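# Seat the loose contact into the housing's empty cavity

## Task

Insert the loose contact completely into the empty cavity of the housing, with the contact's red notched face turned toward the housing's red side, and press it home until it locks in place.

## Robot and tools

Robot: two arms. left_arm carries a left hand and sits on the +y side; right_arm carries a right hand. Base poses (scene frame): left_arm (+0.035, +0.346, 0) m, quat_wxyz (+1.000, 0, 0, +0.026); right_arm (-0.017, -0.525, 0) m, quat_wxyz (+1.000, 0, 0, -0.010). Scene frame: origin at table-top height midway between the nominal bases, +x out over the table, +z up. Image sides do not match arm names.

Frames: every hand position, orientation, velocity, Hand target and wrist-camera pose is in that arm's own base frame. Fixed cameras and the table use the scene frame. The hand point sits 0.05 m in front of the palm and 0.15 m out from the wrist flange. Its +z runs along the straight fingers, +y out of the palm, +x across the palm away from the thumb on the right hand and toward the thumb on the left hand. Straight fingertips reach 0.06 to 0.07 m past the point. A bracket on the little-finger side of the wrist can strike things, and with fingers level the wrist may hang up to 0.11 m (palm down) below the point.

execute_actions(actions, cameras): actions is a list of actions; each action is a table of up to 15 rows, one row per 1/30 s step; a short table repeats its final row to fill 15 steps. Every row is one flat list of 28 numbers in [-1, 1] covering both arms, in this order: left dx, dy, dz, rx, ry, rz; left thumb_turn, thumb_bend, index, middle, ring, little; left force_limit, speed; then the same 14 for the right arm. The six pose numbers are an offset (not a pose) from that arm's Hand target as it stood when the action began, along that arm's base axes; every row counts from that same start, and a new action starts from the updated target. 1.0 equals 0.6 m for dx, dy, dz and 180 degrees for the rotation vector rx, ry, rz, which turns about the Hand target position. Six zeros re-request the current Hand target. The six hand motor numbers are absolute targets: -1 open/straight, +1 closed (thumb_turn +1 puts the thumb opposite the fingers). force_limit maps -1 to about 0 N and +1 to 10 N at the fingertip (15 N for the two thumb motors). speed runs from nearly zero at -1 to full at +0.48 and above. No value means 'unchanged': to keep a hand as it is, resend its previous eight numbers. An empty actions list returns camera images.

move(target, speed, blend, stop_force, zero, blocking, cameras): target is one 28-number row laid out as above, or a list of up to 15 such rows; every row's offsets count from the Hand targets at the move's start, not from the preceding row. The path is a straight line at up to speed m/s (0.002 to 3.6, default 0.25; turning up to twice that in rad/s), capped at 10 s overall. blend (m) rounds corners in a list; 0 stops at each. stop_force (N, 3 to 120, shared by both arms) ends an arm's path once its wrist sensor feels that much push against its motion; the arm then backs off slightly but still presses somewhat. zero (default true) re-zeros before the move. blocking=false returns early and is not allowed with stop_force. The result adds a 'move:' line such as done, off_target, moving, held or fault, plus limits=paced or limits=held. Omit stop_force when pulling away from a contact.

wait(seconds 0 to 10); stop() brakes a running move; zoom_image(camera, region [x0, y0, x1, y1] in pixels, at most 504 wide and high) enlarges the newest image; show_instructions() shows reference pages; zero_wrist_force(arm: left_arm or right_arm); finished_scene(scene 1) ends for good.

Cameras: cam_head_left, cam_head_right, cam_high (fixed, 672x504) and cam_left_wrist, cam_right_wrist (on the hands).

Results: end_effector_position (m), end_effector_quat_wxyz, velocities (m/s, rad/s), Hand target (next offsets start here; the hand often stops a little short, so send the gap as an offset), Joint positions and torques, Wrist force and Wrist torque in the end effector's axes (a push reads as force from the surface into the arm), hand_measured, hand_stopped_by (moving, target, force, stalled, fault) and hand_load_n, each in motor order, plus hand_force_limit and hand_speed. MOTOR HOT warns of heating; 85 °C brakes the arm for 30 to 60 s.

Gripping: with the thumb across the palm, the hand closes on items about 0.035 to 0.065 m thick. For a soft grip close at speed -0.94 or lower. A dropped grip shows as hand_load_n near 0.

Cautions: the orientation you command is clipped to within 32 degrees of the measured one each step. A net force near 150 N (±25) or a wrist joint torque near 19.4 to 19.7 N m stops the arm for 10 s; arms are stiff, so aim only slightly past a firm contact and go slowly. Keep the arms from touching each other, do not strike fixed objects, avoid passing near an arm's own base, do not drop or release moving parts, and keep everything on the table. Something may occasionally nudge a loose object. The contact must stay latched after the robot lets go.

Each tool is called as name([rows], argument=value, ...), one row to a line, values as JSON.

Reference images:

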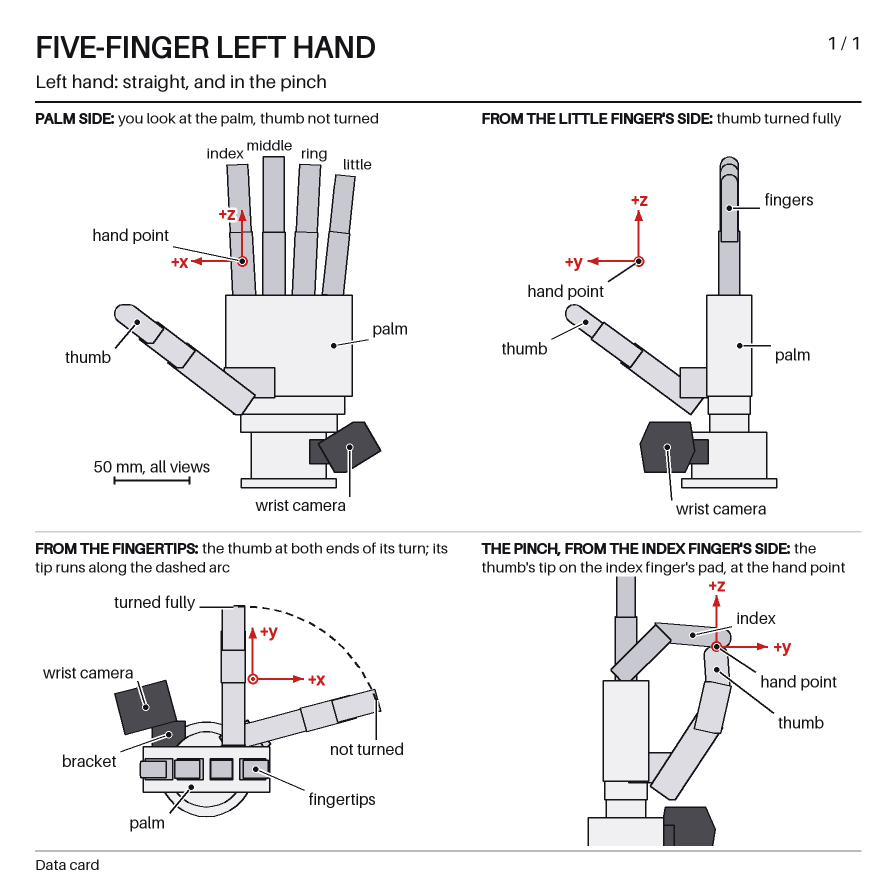

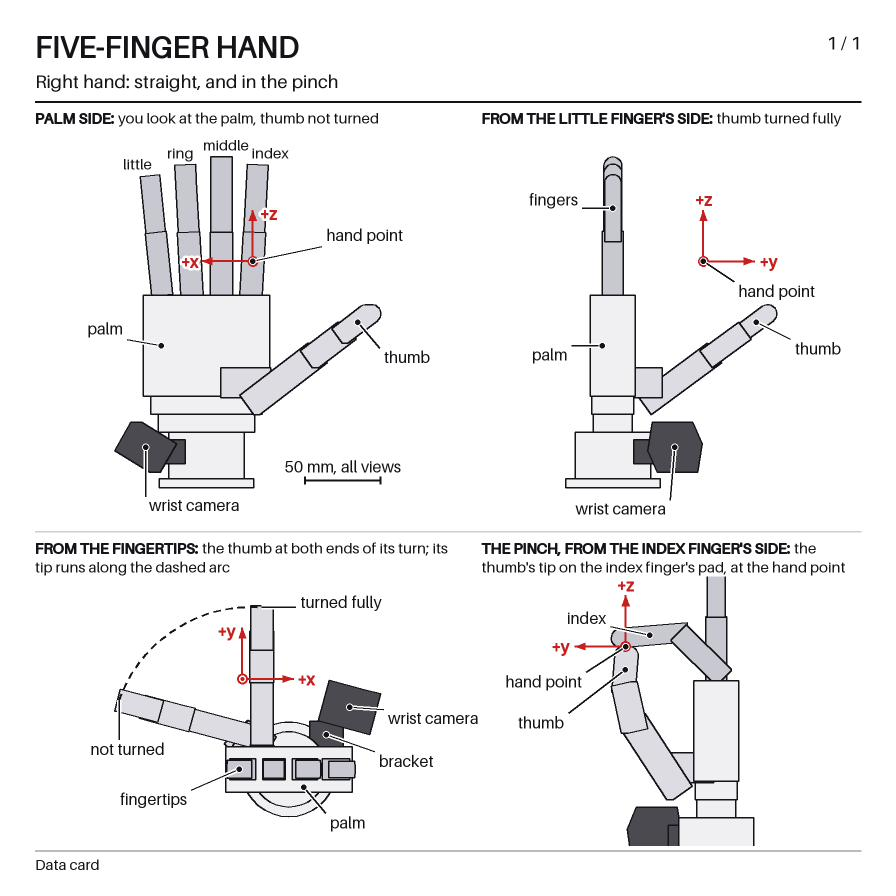

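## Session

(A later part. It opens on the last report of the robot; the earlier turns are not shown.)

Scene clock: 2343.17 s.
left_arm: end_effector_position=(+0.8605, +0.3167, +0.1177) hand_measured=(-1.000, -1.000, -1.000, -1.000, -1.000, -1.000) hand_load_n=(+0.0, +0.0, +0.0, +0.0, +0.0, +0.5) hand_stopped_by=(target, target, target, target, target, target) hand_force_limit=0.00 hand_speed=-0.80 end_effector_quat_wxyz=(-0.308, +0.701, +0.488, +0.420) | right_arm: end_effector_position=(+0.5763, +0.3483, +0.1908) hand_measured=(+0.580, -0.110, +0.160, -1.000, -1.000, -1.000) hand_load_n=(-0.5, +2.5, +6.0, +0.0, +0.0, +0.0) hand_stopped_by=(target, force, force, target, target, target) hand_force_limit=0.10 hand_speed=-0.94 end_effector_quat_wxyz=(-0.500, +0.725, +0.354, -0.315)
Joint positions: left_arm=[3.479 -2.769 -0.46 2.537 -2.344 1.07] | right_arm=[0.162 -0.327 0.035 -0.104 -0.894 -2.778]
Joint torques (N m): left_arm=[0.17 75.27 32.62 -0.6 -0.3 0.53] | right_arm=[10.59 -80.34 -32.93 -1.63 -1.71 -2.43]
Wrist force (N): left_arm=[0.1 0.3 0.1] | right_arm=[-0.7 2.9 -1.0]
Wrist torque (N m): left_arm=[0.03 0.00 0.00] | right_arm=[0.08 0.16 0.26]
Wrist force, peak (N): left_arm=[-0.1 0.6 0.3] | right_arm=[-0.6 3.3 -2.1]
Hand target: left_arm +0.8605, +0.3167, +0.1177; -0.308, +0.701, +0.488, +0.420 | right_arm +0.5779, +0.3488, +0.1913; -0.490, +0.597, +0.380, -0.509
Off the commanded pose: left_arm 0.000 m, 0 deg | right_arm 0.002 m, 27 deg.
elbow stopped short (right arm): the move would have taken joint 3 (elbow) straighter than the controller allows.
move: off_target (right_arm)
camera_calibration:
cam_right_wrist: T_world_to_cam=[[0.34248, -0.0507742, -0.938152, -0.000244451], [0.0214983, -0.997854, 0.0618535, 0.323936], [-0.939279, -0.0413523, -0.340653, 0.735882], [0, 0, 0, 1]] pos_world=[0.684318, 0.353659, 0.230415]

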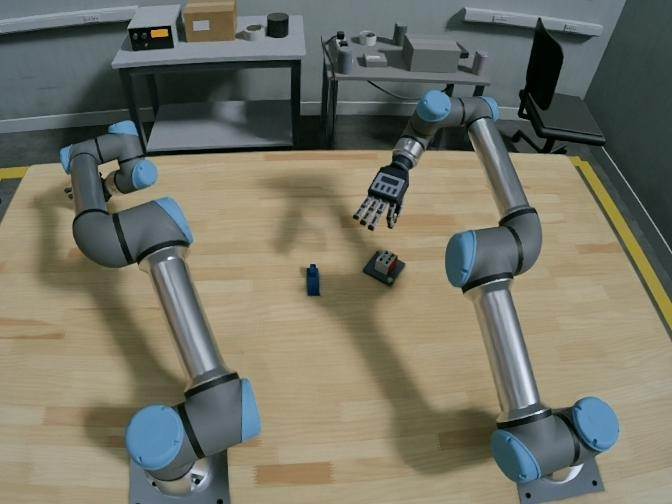

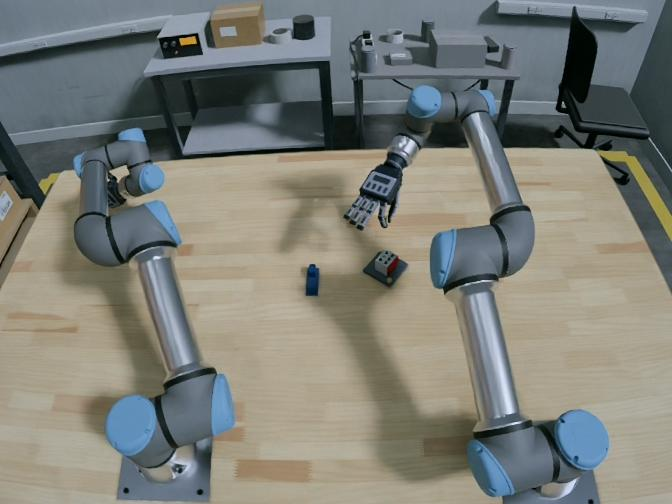

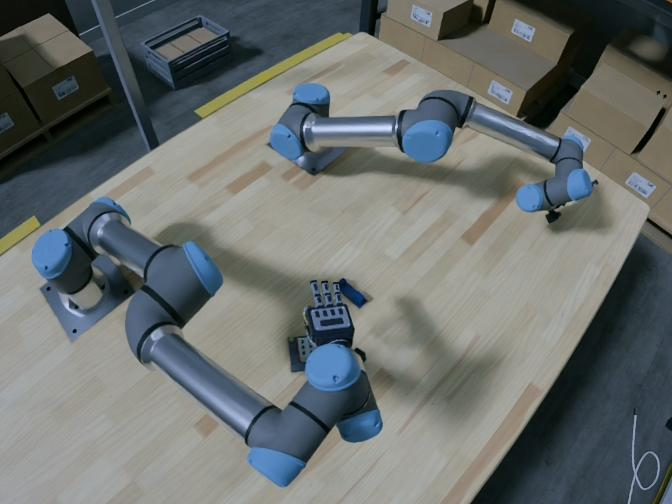

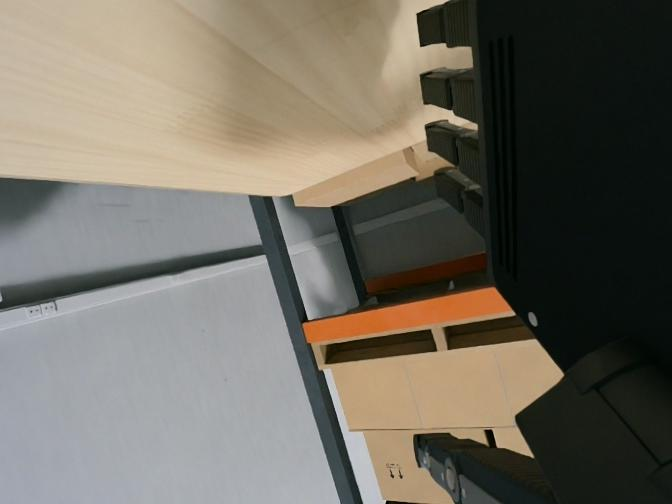

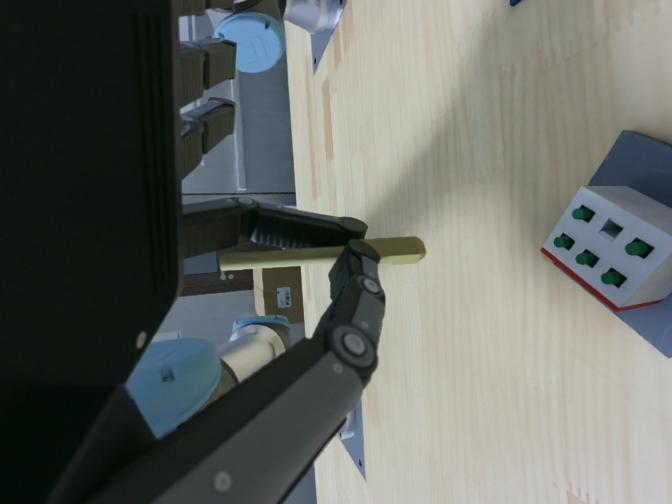

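move(target=[0,0,0,0,0,0,-1,-1,-1,-1,-1,-1,0,-0.8,0,0,-0.07,-0.0151,-0.0305,-0.1664,0.58,0.3,0.6,-1,-1,-1,0.1,-0.94], speed=0.1, cameras=["cam_right_wrist","cam_head_left","cam_head_right"])

zoom_image(camera="cam_right_wrist", region=[330, 205, 440, 285])

Scene clock: 2444.83 s.
left_arm: end_effector_position=(+0.8605, +0.3167, +0.1177) hand_measured=(-1.000, -1.000, -1.000, -1.000, -1.000, -1.000) hand_load_n=(+0.0, +0.0, +0.0, +0.0, +0.0, +0.0) hand_stopped_by=(target, target, target, target, target, target) hand_force_limit=0.00 hand_speed=-0.80 end_effector_quat_wxyz=(-0.308, +0.701, +0.488, +0.420) | right_arm: end_effector_position=(+0.5780, +0.3487, +0.1492) hand_measured=(+0.580, -0.110, +0.160, -1.000, -1.000, -1.000) hand_load_n=(-0.5, +2.5, +5.5, +0.0, +0.0, +0.0) hand_stopped_by=(target, force, force, target, target, target) hand_force_limit=0.10 hand_speed=-0.94 end_effector_quat_wxyz=(-0.572, +0.710, +0.223, -0.345)
Joint positions: left_arm=[3.479 -2.769 -0.46 2.537 -2.344 1.07] | right_arm=[0.109 -0.331 0.268 -0.095 -0.745 -2.787]
Joint torques (N m): left_arm=[0.37 75.19 32.71 -0.57 -0.31 0.59] | right_arm=[9.75 -80.62 -35.15 -0.98 -1.64 0.59]
Wrist force (N): left_arm=[0.0 -0.1 0.0] | right_arm=[-0.7 2.9 -1.5]
Wrist torque (N m): left_arm=[-0.02 0.01 0.00] | right_arm=[0.12 0.23 0.26]
Wrist force, peak (N): left_arm=[-0.2 0.6 0.1] | right_arm=[-0.4 3.6 -1.3]
Hand target: left_arm +0.8605, +0.3167, +0.1177; -0.308, +0.701, +0.488, +0.420 | right_arm +0.5779, +0.3488, +0.1493; -0.572, +0.710, +0.223, -0.345
Off the commanded pose: left_arm 0.000 m, 0 deg | right_arm 0.000 m, 0 deg.
move: done
camera_calibration:
cam_right_wrist: T_world_to_cam=[[0.100289, -0.0789231, -0.991823, 0.117993], [-0.158418, -0.985399, 0.0623933, 0.426384], [-0.982266, 0.150866, -0.111327, 0.64689], [0, 0, 0, 1]] pos_world=[0.691132, 0.331878, 0.162442]
Images, in order (width x height): cam_head_left 672x504, cam_head_right 672x504, cam_right_wrist 672x504.

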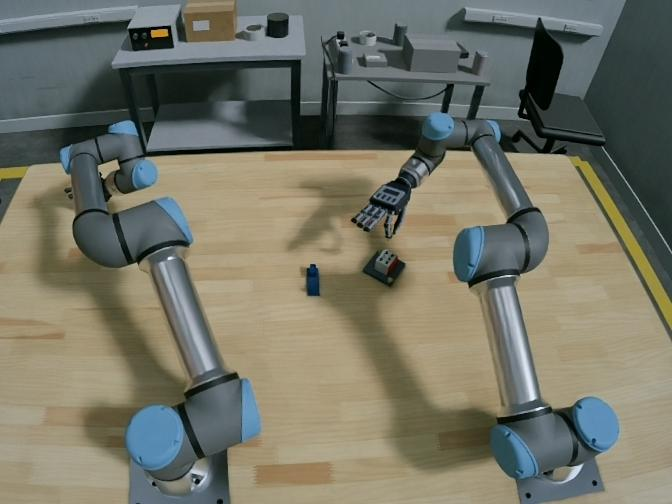

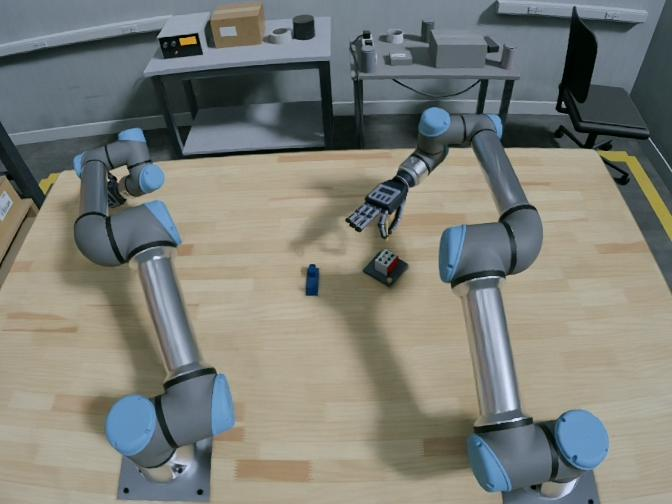

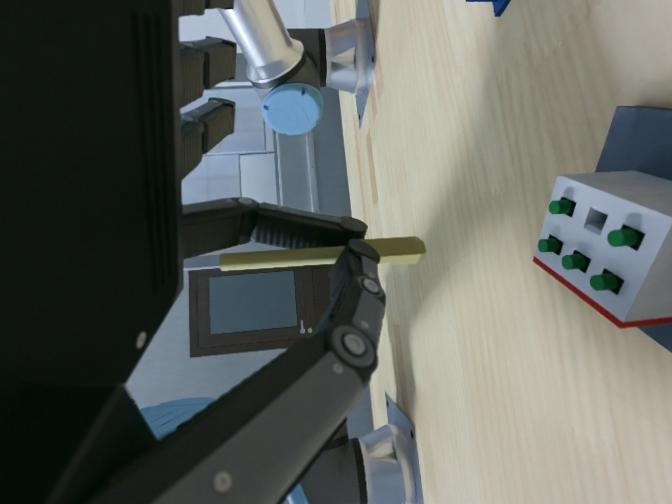

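Scaled by 4.582.

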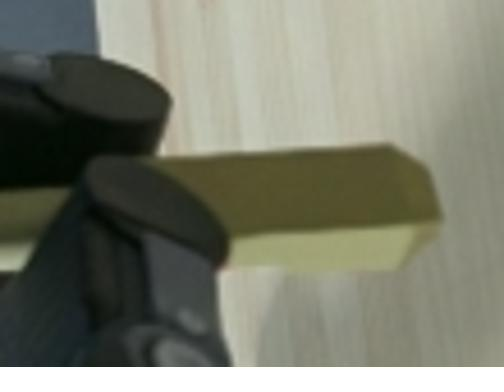

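zoom_image(camera="cam_right_wrist", region=[530, 165, 650, 285])

zoom_image(camera="cam_right_wrist", region=[570, 195, 620, 245])

zoom_image(camera="cam_head_right", region=[350, 190, 420, 290])

Scaled by 4.200.

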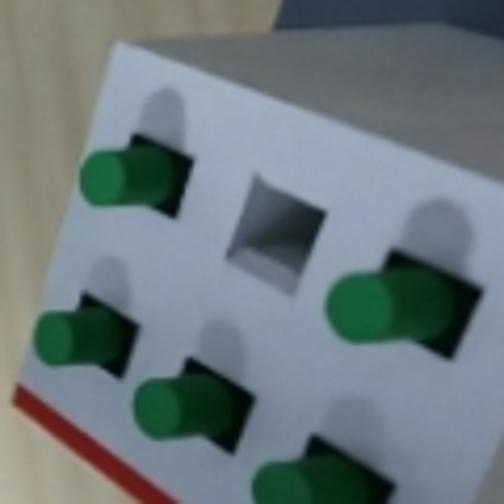

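Scaled by 10.080.

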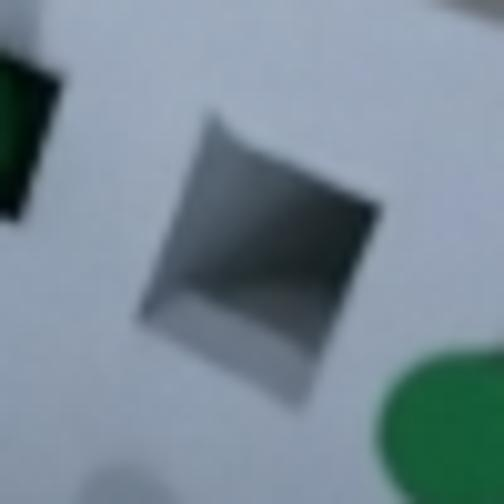

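Scaled by 5.040.

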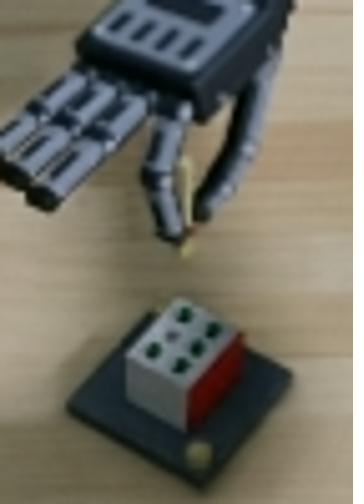

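zoom_image(camera="cam_head_right", region=[375, 215, 405, 245])

zoom_image(camera="cam_head_left", region=[378, 215, 408, 245])

Scaled by 16.800.

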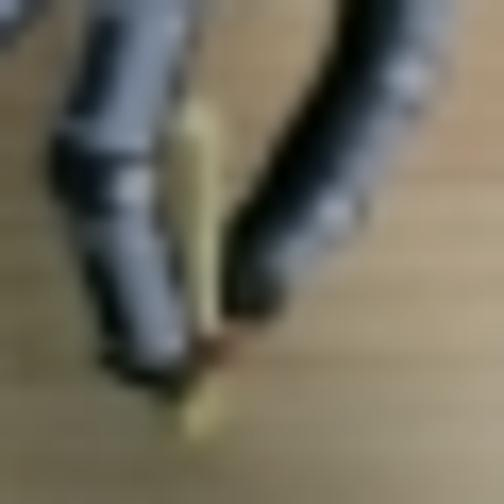

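Scaled by 16.800.

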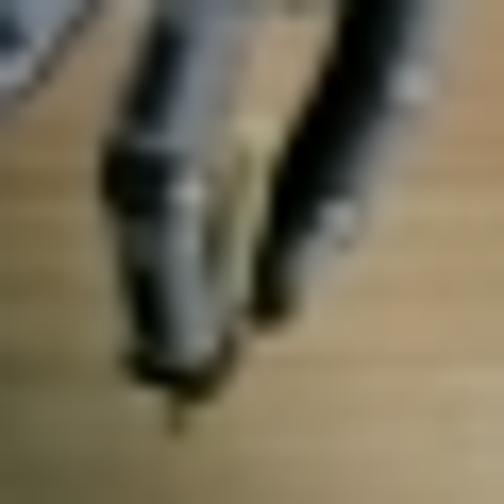

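execute_actions(actions=[], cameras=["cam_right_wrist","cam_head_left","cam_head_right"])

Scene clock: 2538.97 s.
left_arm: end_effector_position=(+0.8605, +0.3167, +0.1177) hand_measured=(-1.000, -1.000, -1.000, -1.000, -1.000, -1.000) hand_load_n=(+0.0, -0.5, +0.0, +0.0, +0.0, +0.0) hand_stopped_by=(target, target, target, target, target, target) hand_force_limit=0.00 hand_speed=-0.80 end_effector_quat_wxyz=(-0.308, +0.701, +0.488, +0.420) | right_arm: end_effector_position=(+0.5779, +0.3488, +0.1493) hand_measured=(+0.580, -0.110, +0.160, -1.000, -1.000, -1.000) hand_load_n=(-0.5, +2.5, +5.5, +0.0, -0.5, +0.0) hand_stopped_by=(target, force, force, target, target, target) hand_force_limit=0.10 hand_speed=-0.94 end_effector_quat_wxyz=(-0.572, +0.710, +0.223, -0.345)
Joint positions: left_arm=[3.479 -2.769 -0.46 2.537 -2.344 1.07] | right_arm=[0.11 -0.331 0.267 -0.095 -0.745 -2.787]
Joint velocities: within noise
Joint torques (N m): left_arm=[-0.2 75.59 32.88 -0.61 -0.38 0.64] | right_arm=[10.78 -80.48 -34.38 -1.12 -1.52 2.45]
Wrist force (N): left_arm=[0.0 0.1 0.1] | right_arm=[-0.4 2.9 -1.5]
Wrist torque (N m): left_arm=[0.00 0.02 0.00] | right_arm=[0.12 0.19 0.28]
Wrist force, peak (N): left_arm=[-0.5 0.0 0.3] | right_arm=[-0.8 3.2 -1.5]
Hand target: left_arm +0.8605, +0.3167, +0.1177; -0.308, +0.701, +0.488, +0.420 | right_arm +0.5779, +0.3488, +0.1493; -0.572, +0.710, +0.223, -0.345
Off the commanded pose: left_arm 0.000 m, 0 deg | right_arm 0.000 m, 0 deg.
camera_calibration:
cam_right_wrist: T_world_to_cam=[[0.100519, -0.0789273, -0.9918, 0.117939], [-0.158041, -0.985459, 0.0624053, 0.426234], [-0.982303, 0.150472, -0.111531, 0.647075], [0, 0, 0, 1]] pos_world=[0.691131, 0.331978, 0.162542]
Images, in order (width x height): cam_head_left 672x504, cam_head_right 672x504, cam_right_wrist 672x504.

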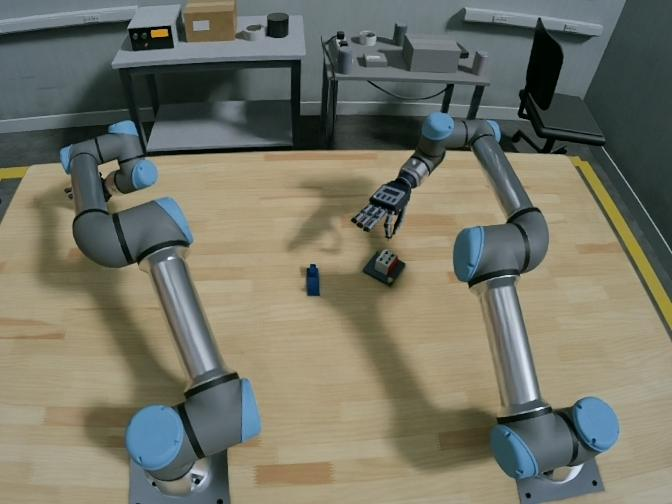

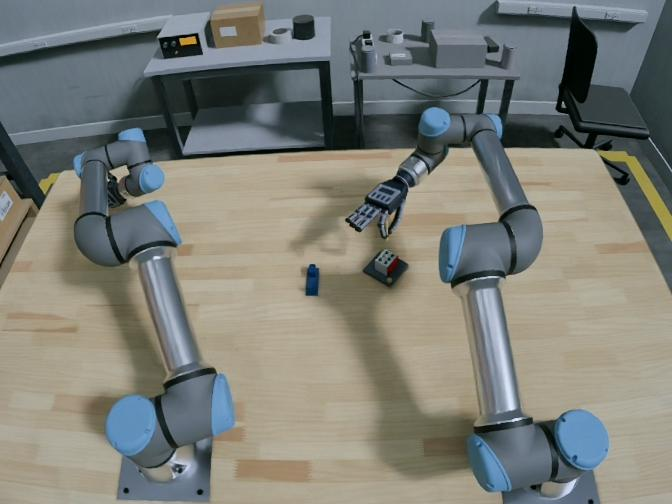

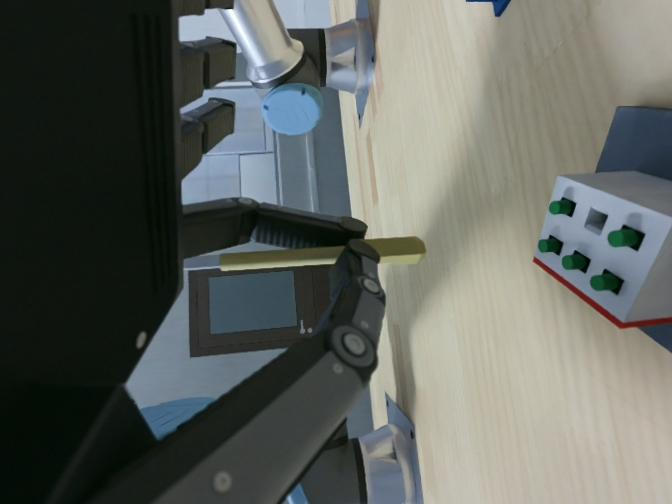

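zoom_image(camera="cam_right_wrist", region=[330, 205, 440, 285])

zoom_image(camera="cam_head_right", region=[345, 180, 425, 290])

Scaled by 4.582.

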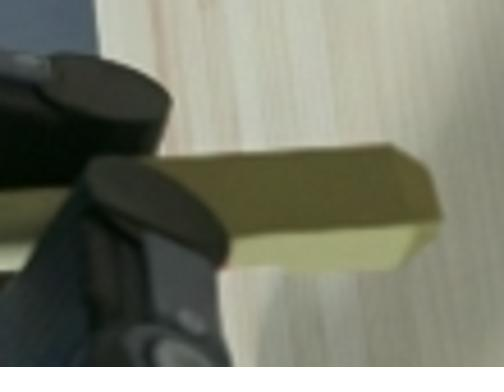

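Scaled by 4.582.

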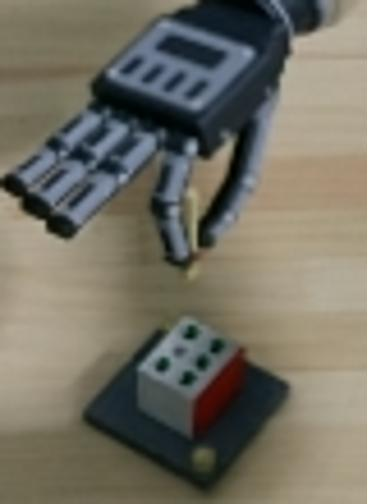

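execute_actions([
  [[0,0,0,0,0,0,-1,-1,-1,-1,-1,-1,0,-0.8,0,0,0,0,0,0,0.6,0.3,0.6,-1,-1,-1,0.1,-0.94]],
], cameras=["cam_right_wrist"])

zoom_image(camera="cam_right_wrist", region=[330, 205, 440, 285])

Scene clock: 2589.00 s.
left_arm: end_effector_position=(+0.8605, +0.3167, +0.1177) hand_measured=(-1.000, -1.000, -1.000, -1.000, -1.000, -1.000) hand_load_n=(+0.0, +0.0, +0.0, +0.0, +0.0, +0.0) hand_stopped_by=(target, target, target, target, target, target) hand_force_limit=0.00 hand_speed=-0.80 end_effector_quat_wxyz=(-0.308, +0.701, +0.488, +0.420) | right_arm: end_effector_position=(+0.5779, +0.3488, +0.1493) hand_measured=(+0.600, -0.110, +0.160, -1.000, -1.000, -1.000) hand_load_n=(-0.5, +2.5, +5.5, +0.0, +0.0, +0.0) hand_stopped_by=(target, force, force, target, target, target) hand_force_limit=0.10 hand_speed=-0.94 end_effector_quat_wxyz=(-0.572, +0.710, +0.223, -0.345)
Joint positions: left_arm=[3.479 -2.769 -0.46 2.537 -2.344 1.07] | right_arm=[0.11 -0.331 0.267 -0.095 -0.745 -2.787]
Joint torques (N m): left_arm=[0.4 75.46 33.07 -0.55 -0.24 0.74] | right_arm=[10.63 -78.3 -34.62 -0.77 -1.4 2.4]
Wrist force (N): left_arm=[-0.1 0.1 -0.2] | right_arm=[-0.7 2.9 -1.5]
Wrist torque (N m): left_arm=[0.03 0.01 -0.01] | right_arm=[0.12 0.23 0.26]
Wrist force, peak (N): left_arm=[-0.1 0.5 0.6] | right_arm=[-0.6 3.2 -1.5]
Hand target: left_arm +0.8605, +0.3167, +0.1177; -0.308, +0.701, +0.488, +0.420 | right_arm +0.5779, +0.3488, +0.1493; -0.572, +0.710, +0.223, -0.345
Off the commanded pose: left_arm 0.000 m, 0 deg | right_arm 0.000 m, 0 deg.
camera_calibration:
cam_right_wrist: T_world_to_cam=[[0.100519, -0.0789273, -0.9918, 0.117939], [-0.158041, -0.985459, 0.0624053, 0.426234], [-0.982303, 0.150472, -0.111531, 0.647075], [0, 0, 0, 1]] pos_world=[0.691131, 0.331978, 0.162542]
Images, in order (width x height): cam_right_wrist 672x504.

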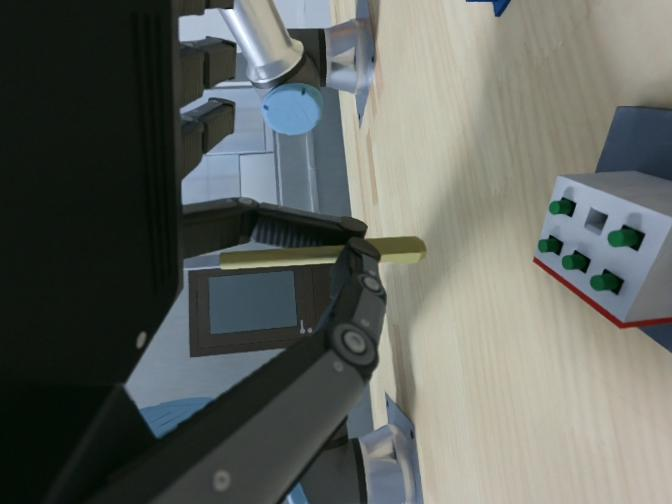

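Scaled by 4.582.

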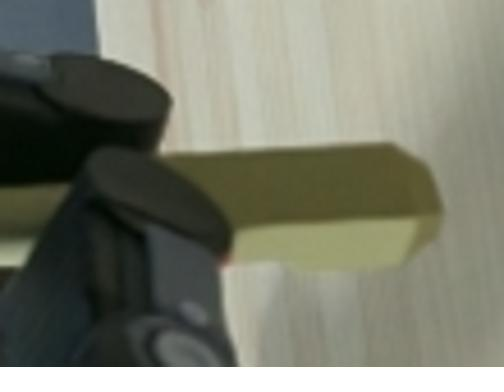

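execute_actions([
  [[0,0,0,0,0,0,-1,-1,-1,-1,-1,-1,0,-0.8,0,0,0,0,0,0,0.62,0.3,0.6,-1,-1,-1,0.1,-0.94]],
], cameras=["cam_right_wrist"])

zoom_image(camera="cam_right_wrist", region=[330, 205, 440, 285])

Scene clock: 2603.43 s.
left_arm: end_effector_position=(+0.8605, +0.3167, +0.1177) hand_measured=(-1.000, -1.000, -1.000, -1.000, -1.000, -1.000) hand_load_n=(+0.0, +0.0, +0.0, +0.0, +0.0, +0.0) hand_stopped_by=(target, target, target, target, target, target) hand_force_limit=0.00 hand_speed=-0.80 end_effector_quat_wxyz=(-0.308, +0.701, +0.488, +0.420) | right_arm: end_effector_position=(+0.5779, +0.3488, +0.1493) hand_measured=(+0.620, -0.110, +0.160, -1.000, -1.000, -1.000) hand_load_n=(+0.0, +2.0, +5.5, +0.0, +0.0, +0.0) hand_stopped_by=(target, force, force, target, target, target) hand_force_limit=0.10 hand_speed=-0.94 end_effector_quat_wxyz=(-0.572, +0.710, +0.223, -0.345)
Joint positions: left_arm=[3.479 -2.769 -0.46 2.537 -2.344 1.07] | right_arm=[0.11 -0.331 0.267 -0.095 -0.745 -2.787]
Joint torques (N m): left_arm=[-0.08 75.6 33.05 -0.47 -0.22 0.59] | right_arm=[10.96 -70.4 -35.39 1.36 -1.76 2.43]
Wrist force (N): left_arm=[-0.2 0.0 0.3] | right_arm=[-0.5 2.8 -1.3]
Wrist torque (N m): left_arm=[-0.03 0.04 -0.01] | right_arm=[0.09 0.19 0.28]
Wrist force, peak (N): left_arm=[0.3 0.4 0.3] | right_arm=[-0.7 3.3 -1.2]
Hand target: left_arm +0.8605, +0.3167, +0.1177; -0.308, +0.701, +0.488, +0.420 | right_arm +0.5779, +0.3488, +0.1493; -0.572, +0.710, +0.223, -0.345
Off the commanded pose: left_arm 0.000 m, 0 deg | right_arm 0.000 m, 0 deg.
camera_calibration:
cam_right_wrist: T_world_to_cam=[[0.100519, -0.0789273, -0.9918, 0.117939], [-0.158041, -0.985459, 0.0624053, 0.426234], [-0.982303, 0.150472, -0.111531, 0.647075], [0, 0, 0, 1]] pos_world=[0.691131, 0.331978, 0.162542]
Images, in order (width x height): cam_right_wrist 672x504.

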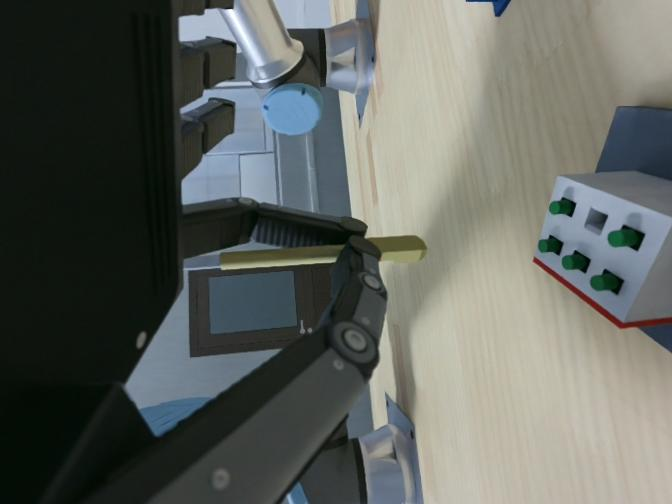

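Scaled by 4.582.

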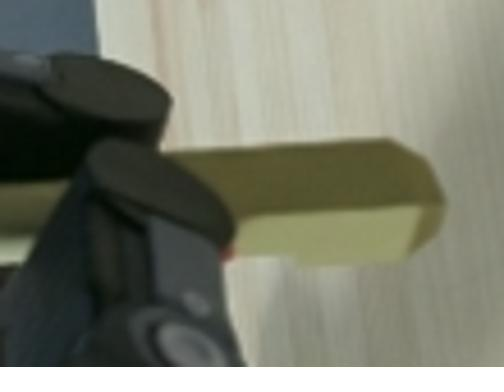

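execute_actions([
  [[0,0,0,0,0,0,-1,-1,-1,-1,-1,-1,0,-0.8,0,0,0,0,0,0,0.645,0.3,0.6,-1,-1,-1,0.1,-0.94]],
], cameras=["cam_right_wrist"])

zoom_image(camera="cam_right_wrist", region=[330, 205, 440, 285])

Scene clock: 2614.03 s.
left_arm: end_effector_position=(+0.8605, +0.3167, +0.1177) hand_measured=(-1.000, -1.000, -1.000, -1.000, -1.000, -1.000) hand_load_n=(+0.0, +0.0, +0.0, +0.0, +0.0, +0.0) hand_stopped_by=(target, target, target, target, target, target) hand_force_limit=0.00 hand_speed=-0.80 end_effector_quat_wxyz=(-0.308, +0.701, +0.488, +0.420) | right_arm: end_effector_position=(+0.5779, +0.3488, +0.1493) hand_measured=(+0.644, -0.110, +0.160, -1.000, -1.000, -1.000) hand_load_n=(+0.0, +2.0, +5.5, +0.0, +0.0, +0.0) hand_stopped_by=(target, force, force, target, target, target) hand_force_limit=0.10 hand_speed=-0.94 end_effector_quat_wxyz=(-0.572, +0.710, +0.223, -0.345)
Joint positions: left_arm=[3.479 -2.769 -0.46 2.537 -2.344 1.07] | right_arm=[0.11 -0.331 0.267 -0.095 -0.745 -2.787]
Joint torques (N m): left_arm=[0.46 75.45 33.38 -0.53 -0.22 0.76] | right_arm=[9.67 -64.63 -35.49 2.79 -1.59 2.29]
Wrist force (N): left_arm=[0.1 0.1 -0.1] | right_arm=[-0.7 2.8 -1.3]
Wrist torque (N m): left_arm=[0.03 -0.03 0.01] | right_arm=[0.10 0.22 0.26]
Wrist force, peak (N): left_arm=[0.1 0.6 0.3] | right_arm=[-0.5 3.3 -1.5]
Hand target: left_arm +0.8605, +0.3167, +0.1177; -0.308, +0.701, +0.488, +0.420 | right_arm +0.5779, +0.3488, +0.1493; -0.572, +0.710, +0.223, -0.345
Off the commanded pose: left_arm 0.000 m, 0 deg | right_arm 0.000 m, 0 deg.
camera_calibration:
cam_right_wrist: T_world_to_cam=[[0.100519, -0.0789273, -0.9918, 0.117939], [-0.158041, -0.985459, 0.0624053, 0.426234], [-0.982303, 0.150472, -0.111531, 0.647075], [0, 0, 0, 1]] pos_world=[0.691131, 0.331978, 0.162542]
Images, in order (width x height): cam_right_wrist 672x504.

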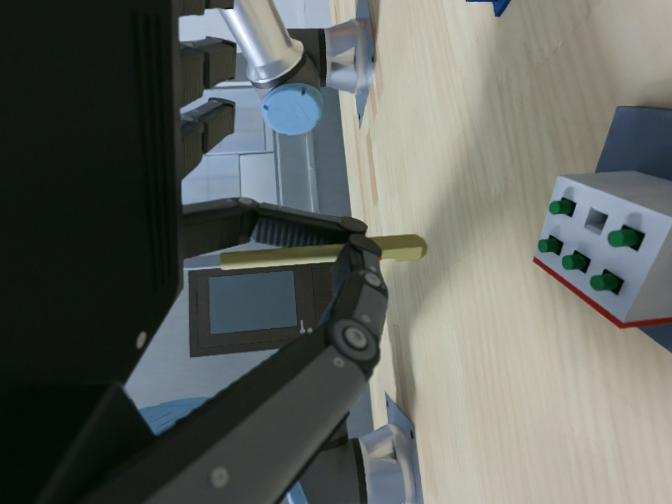

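Scaled by 4.582.

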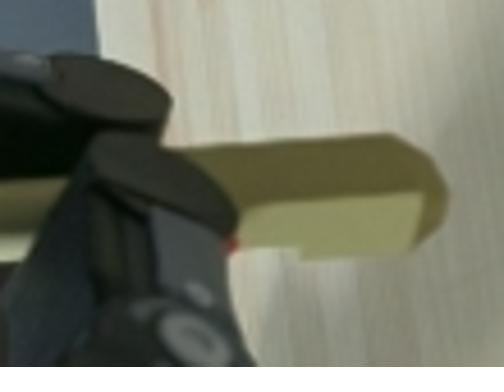

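execute_actions([
  [[0,0,0,0,0,0,-1,-1,-1,-1,-1,-1,0,-0.8,0,0,0,0,0,0,0.67,0.3,0.6,-1,-1,-1,0.1,-0.94]],
], cameras=["cam_right_wrist"])

zoom_image(camera="cam_right_wrist", region=[330, 205, 440, 285])

Scene clock: 2633.40 s.
left_arm: end_effector_position=(+0.8605, +0.3167, +0.1177) hand_measured=(-1.000, -1.000, -1.000, -1.000, -1.000, -1.000) hand_load_n=(+0.0, +0.0, +0.0, +0.0, +0.0, +0.0) hand_stopped_by=(target, target, target, target, target, target) hand_force_limit=0.00 hand_speed=-0.80 end_effector_quat_wxyz=(-0.308, +0.701, +0.488, +0.420) | right_arm: end_effector_position=(+0.5779, +0.3488, +0.1493) hand_measured=(+0.670, -0.110, +0.160, -1.000, -1.000, -1.000) hand_load_n=(+0.5, +2.0, +5.0, +0.0, +0.0, +0.0) hand_stopped_by=(target, force, force, target, target, target) hand_force_limit=0.10 hand_speed=-0.94 end_effector_quat_wxyz=(-0.572, +0.710, +0.223, -0.345)
Joint positions: left_arm=[3.479 -2.769 -0.46 2.537 -2.344 1.07] | right_arm=[0.11 -0.331 0.267 -0.095 -0.745 -2.787]
Joint torques (N m): left_arm=[0.38 75.31 33.31 -0.49 -0.15 0.67] | right_arm=[10.6 -64.83 -35.27 2.82 -1.57 2.22]
Wrist force (N): left_arm=[-0.1 0.1 0.0] | right_arm=[-0.5 3.0 -1.1]
Wrist torque (N m): left_arm=[0.01 0.01 -0.01] | right_arm=[0.11 0.20 0.28]
Wrist force, peak (N): left_arm=[-0.4 0.5 -0.2] | right_arm=[-0.9 3.1 -1.5]
Hand target: left_arm +0.8605, +0.3167, +0.1177; -0.308, +0.701, +0.488, +0.420 | right_arm +0.5779, +0.3488, +0.1493; -0.572, +0.710, +0.223, -0.345
Off the commanded pose: left_arm 0.000 m, 0 deg | right_arm 0.000 m, 0 deg.
camera_calibration:
cam_right_wrist: T_world_to_cam=[[0.100519, -0.0789273, -0.9918, 0.117939], [-0.158041, -0.985459, 0.0624053, 0.426234], [-0.982303, 0.150472, -0.111531, 0.647075], [0, 0, 0, 1]] pos_world=[0.691131, 0.331978, 0.162542]
Images, in order (width x height): cam_right_wrist 672x504.

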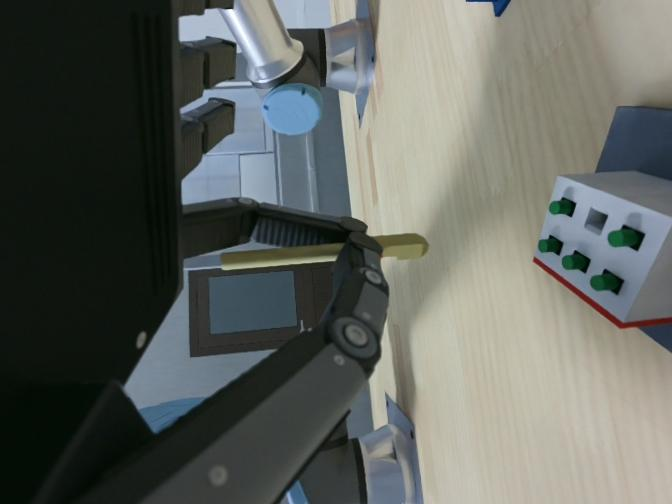

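Scaled by 4.582.

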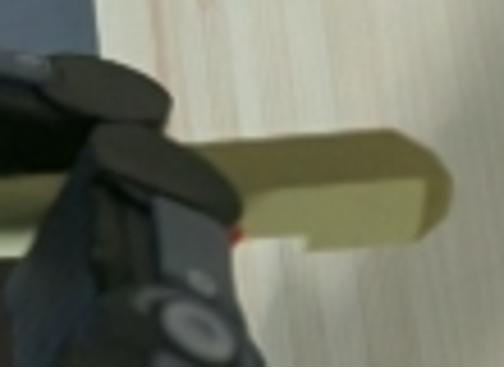

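execute_actions([
  [[0,0,0,0,0,0,-1,-1,-1,-1,-1,-1,0,-0.8,0,0,0,0,0,0,0.695,0.3,0.6,-1,-1,-1,0.1,-0.94]],
], cameras=["cam_right_wrist"])

zoom_image(camera="cam_right_wrist", region=[330, 205, 440, 285])

Scene clock: 2645.40 s.
left_arm: end_effector_position=(+0.8605, +0.3167, +0.1177) hand_measured=(-1.000, -1.000, -1.000, -1.000, -1.000, -1.000) hand_load_n=(+0.0, +0.0, +0.0, +0.0, +0.0, +0.0) hand_stopped_by=(target, target, target, target, target, target) hand_force_limit=0.00 hand_speed=-0.80 end_effector_quat_wxyz=(-0.308, +0.701, +0.488, +0.420) | right_arm: end_effector_position=(+0.5779, +0.3488, +0.1493) hand_measured=(+0.694, -0.110, +0.160, -1.000, -1.000, -1.000) hand_load_n=(+0.5, +1.5, +5.0, +0.0, +0.0, -0.5) hand_stopped_by=(target, force, force, target, target, target) hand_force_limit=0.10 hand_speed=-0.94 end_effector_quat_wxyz=(-0.572, +0.710, +0.223, -0.345)
Joint positions: left_arm=[3.479 -2.769 -0.46 2.537 -2.344 1.07] | right_arm=[0.11 -0.331 0.267 -0.095 -0.745 -2.787]
Joint torques (N m): left_arm=[0.01 75.27 33.13 -0.44 -0.22 0.78] | right_arm=[10.61 -64.87 -35 2.77 -1.59 2.26]
Wrist force (N): left_arm=[0.0 0.0 0.2] | right_arm=[-0.6 3.2 -1.4]
Wrist torque (N m): left_arm=[-0.01 0.00 0.00] | right_arm=[0.15 0.21 0.27]
Wrist force, peak (N): left_arm=[-0.4 0.6 -0.1] | right_arm=[-0.4 3.2 -1.4]
Hand target: left_arm +0.8605, +0.3167, +0.1177; -0.308, +0.701, +0.488, +0.420 | right_arm +0.5779, +0.3488, +0.1493; -0.572, +0.710, +0.223, -0.345
Off the commanded pose: left_arm 0.000 m, 0 deg | right_arm 0.000 m, 0 deg.
camera_calibration:
cam_right_wrist: T_world_to_cam=[[0.100519, -0.0789273, -0.9918, 0.117939], [-0.158041, -0.985459, 0.0624053, 0.426234], [-0.982303, 0.150472, -0.111531, 0.647075], [0, 0, 0, 1]] pos_world=[0.691131, 0.331978, 0.162542]
Images, in order (width x height): cam_right_wrist 672x504.

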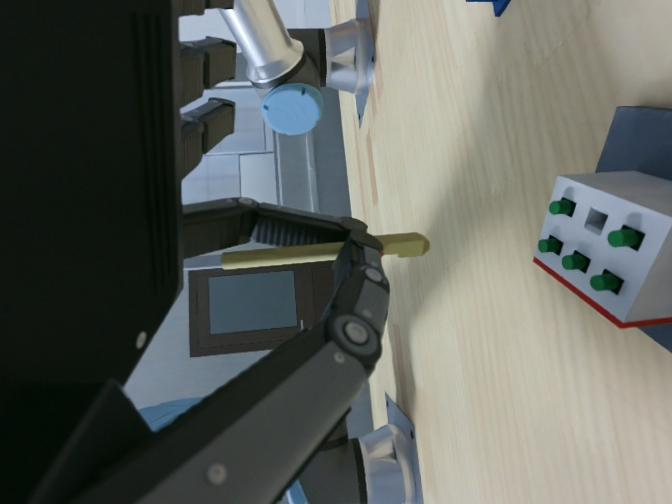

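Scaled by 4.582.

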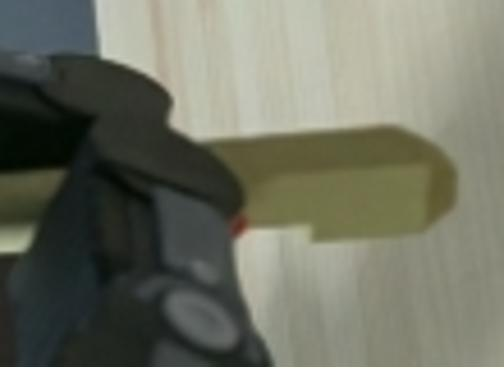

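execute_actions([
  [[0,0,0,0,0,0,-1,-1,-1,-1,-1,-1,0,-0.8,0,0,0,0,0,0,0.71,0.3,0.6,-1,-1,-1,0.1,-0.94]],
], cameras=["cam_right_wrist","cam_head_right","cam_head_left"])

zoom_image(camera="cam_right_wrist", region=[330, 205, 440, 285])

zoom_image(camera="cam_head_right", region=[362, 200, 412, 280])

zoom_image(camera="cam_head_left", region=[362, 205, 412, 285])

Scene clock: 2662.40 s.
left_arm: end_effector_position=(+0.8605, +0.3167, +0.1177) hand_measured=(-1.000, -1.000, -1.000, -1.000, -1.000, -1.000) hand_load_n=(+0.0, +0.0, +0.0, +0.0, +0.0, +0.0) hand_stopped_by=(target, target, target, target, target, target) hand_force_limit=0.00 hand_speed=-0.80 end_effector_quat_wxyz=(-0.308, +0.701, +0.488, +0.420) | right_arm: end_effector_position=(+0.5779, +0.3488, +0.1493) hand_measured=(+0.710, -0.110, +0.160, -1.000, -1.000, -1.000) hand_load_n=(+0.5, +1.0, +4.5, +0.0, +0.0, +0.0) hand_stopped_by=(target, force, force, target, target, target) hand_force_limit=0.10 hand_speed=-0.94 end_effector_quat_wxyz=(-0.572, +0.710, +0.223, -0.345)
Joint positions: left_arm=[3.479 -2.769 -0.46 2.537 -2.344 1.07] | right_arm=[0.11 -0.331 0.267 -0.095 -0.745 -2.787]
Joint torques (N m): left_arm=[0.13 75.23 33.63 -0.52 -0.09 0.76] | right_arm=[10.5 -65.95 -34.74 2.75 -1.5 2.02]
Wrist force (N): left_arm=[0.0 0.3 -0.1] | right_arm=[-0.7 2.9 -1.3]
Wrist torque (N m): left_arm=[0.05 0.01 -0.01] | right_arm=[0.11 0.22 0.26]
Wrist force, peak (N): left_arm=[-0.3 0.5 0.2] | right_arm=[-0.5 3.1 -1.6]
Hand target: left_arm +0.8605, +0.3167, +0.1177; -0.308, +0.701, +0.488, +0.420 | right_arm +0.5779, +0.3488, +0.1493; -0.572, +0.710, +0.223, -0.345
Off the commanded pose: left_arm 0.000 m, 0 deg | right_arm 0.000 m, 0 deg.
camera_calibration:
cam_right_wrist: T_world_to_cam=[[0.100519, -0.0789273, -0.9918, 0.117939], [-0.158041, -0.985459, 0.0624053, 0.426234], [-0.982303, 0.150472, -0.111531, 0.647075], [0, 0, 0, 1]] pos_world=[0.691131, 0.331978, 0.162542]
Images, in order (width x height): cam_head_left 672x504, cam_head_right 672x504, cam_right_wrist 672x504.

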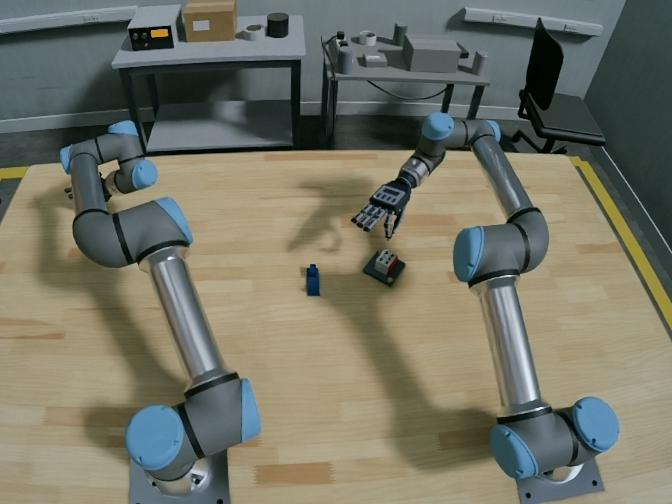

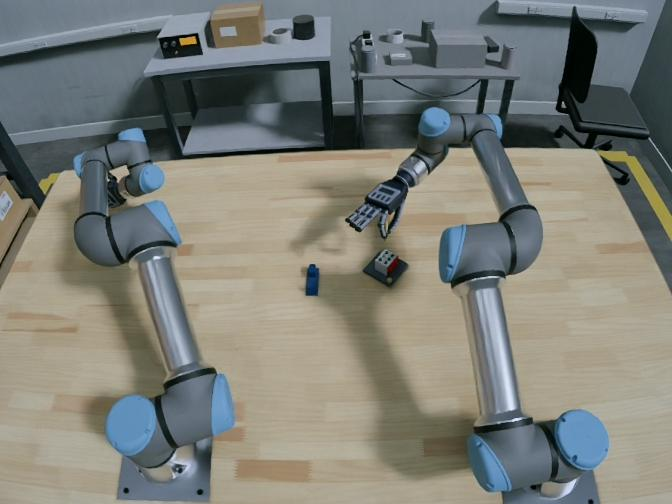

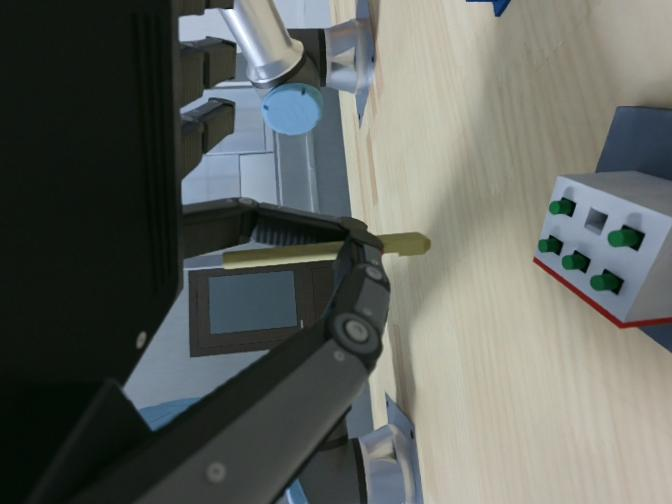

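Scaled by 4.582.

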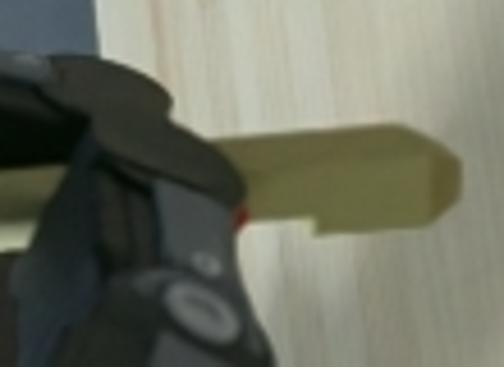

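Scaled by 6.300.

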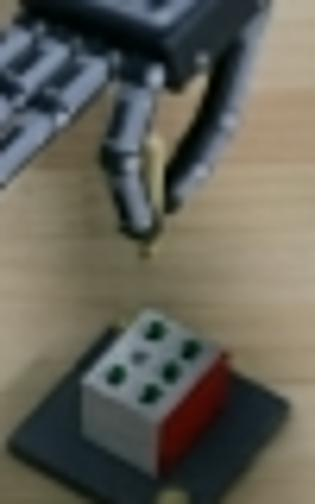

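Scaled by 6.300.

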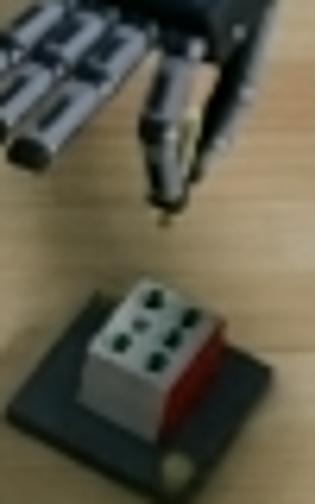

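execute_actions([
  [[0,0,0,0,0,0,-1,-1,-1,-1,-1,-1,0,-0.8,0,0,0,0,0,0,0.694,0.3,0.6,-1,-1,-1,0.1,-0.94]],
], cameras=["cam_right_wrist"])

zoom_image(camera="cam_right_wrist", region=[380, 220, 440, 270])

Scene clock: 2703.53 s.
left_arm: end_effector_position=(+0.8605, +0.3167, +0.1177) hand_measured=(-1.000, -1.000, -1.000, -1.000, -1.000, -1.000) hand_load_n=(-0.5, +0.0, +0.0, +0.0, +0.0, +0.0) hand_stopped_by=(target, target, target, target, target, target) hand_force_limit=0.00 hand_speed=-0.80 end_effector_quat_wxyz=(-0.308, +0.701, +0.488, +0.420) | right_arm: end_effector_position=(+0.5779, +0.3488, +0.1493) hand_measured=(+0.694, -0.110, +0.160, -1.000, -1.000, -1.000) hand_load_n=(+0.0, +2.0, +5.0, +0.0, +0.0, +0.0) hand_stopped_by=(target, force, force, target, target, target) hand_force_limit=0.10 hand_speed=-0.94 end_effector_quat_wxyz=(-0.572, +0.710, +0.223, -0.345)
Joint positions: left_arm=[3.479 -2.769 -0.46 2.537 -2.344 1.07] | right_arm=[0.11 -0.331 0.267 -0.095 -0.745 -2.787]
Joint torques (N m): left_arm=[0.11 75.3 34.01 -0.42 -0.17 0.8] | right_arm=[10.24 -64.62 -34.41 2.75 -1.49 1.89]
Wrist force (N): left_arm=[-0.1 0.3 0.2] | right_arm=[-0.6 2.9 -1.4]
Wrist torque (N m): left_arm=[0.02 0.02 -0.01] | right_arm=[0.11 0.21 0.27]
Wrist force, peak (N): left_arm=[-0.3 0.5 0.2] | right_arm=[-0.8 3.1 -1.4]
Hand target: left_arm +0.8605, +0.3167, +0.1177; -0.308, +0.701, +0.488, +0.420 | right_arm +0.5779, +0.3488, +0.1493; -0.572, +0.710, +0.223, -0.345
Off the commanded pose: left_arm 0.000 m, 0 deg | right_arm 0.000 m, 0 deg.
camera_calibration:
cam_right_wrist: T_world_to_cam=[[0.100519, -0.0789273, -0.9918, 0.117939], [-0.158041, -0.985459, 0.0624053, 0.426234], [-0.982303, 0.150472, -0.111531, 0.647075], [0, 0, 0, 1]] pos_world=[0.691131, 0.331978, 0.162542]
Images, in order (width x height): cam_right_wrist 672x504.

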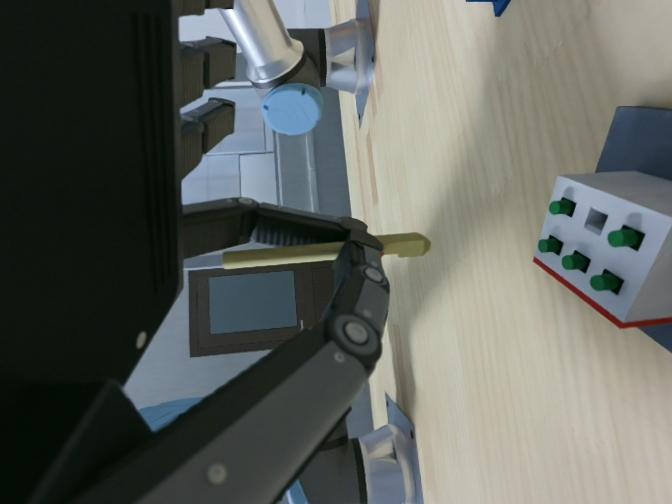

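Scaled by 8.400.

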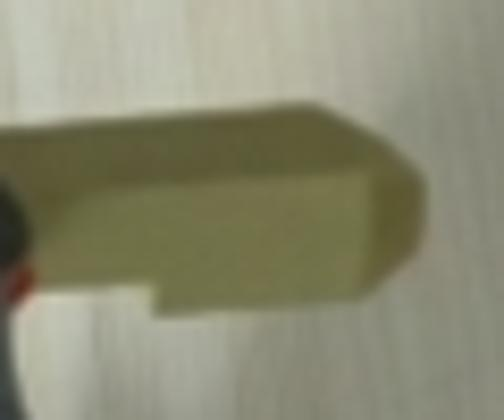

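zoom_image(camera="cam_right_wrist", region=[530, 170, 660, 330])

Scaled by 3.150.

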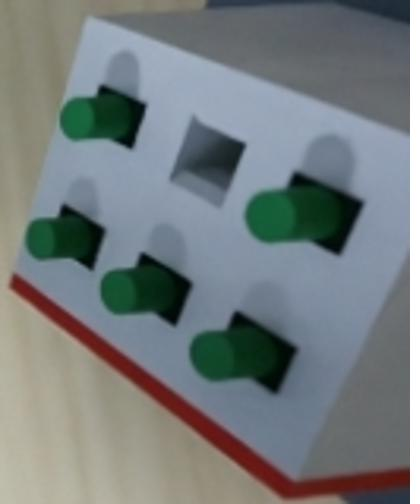

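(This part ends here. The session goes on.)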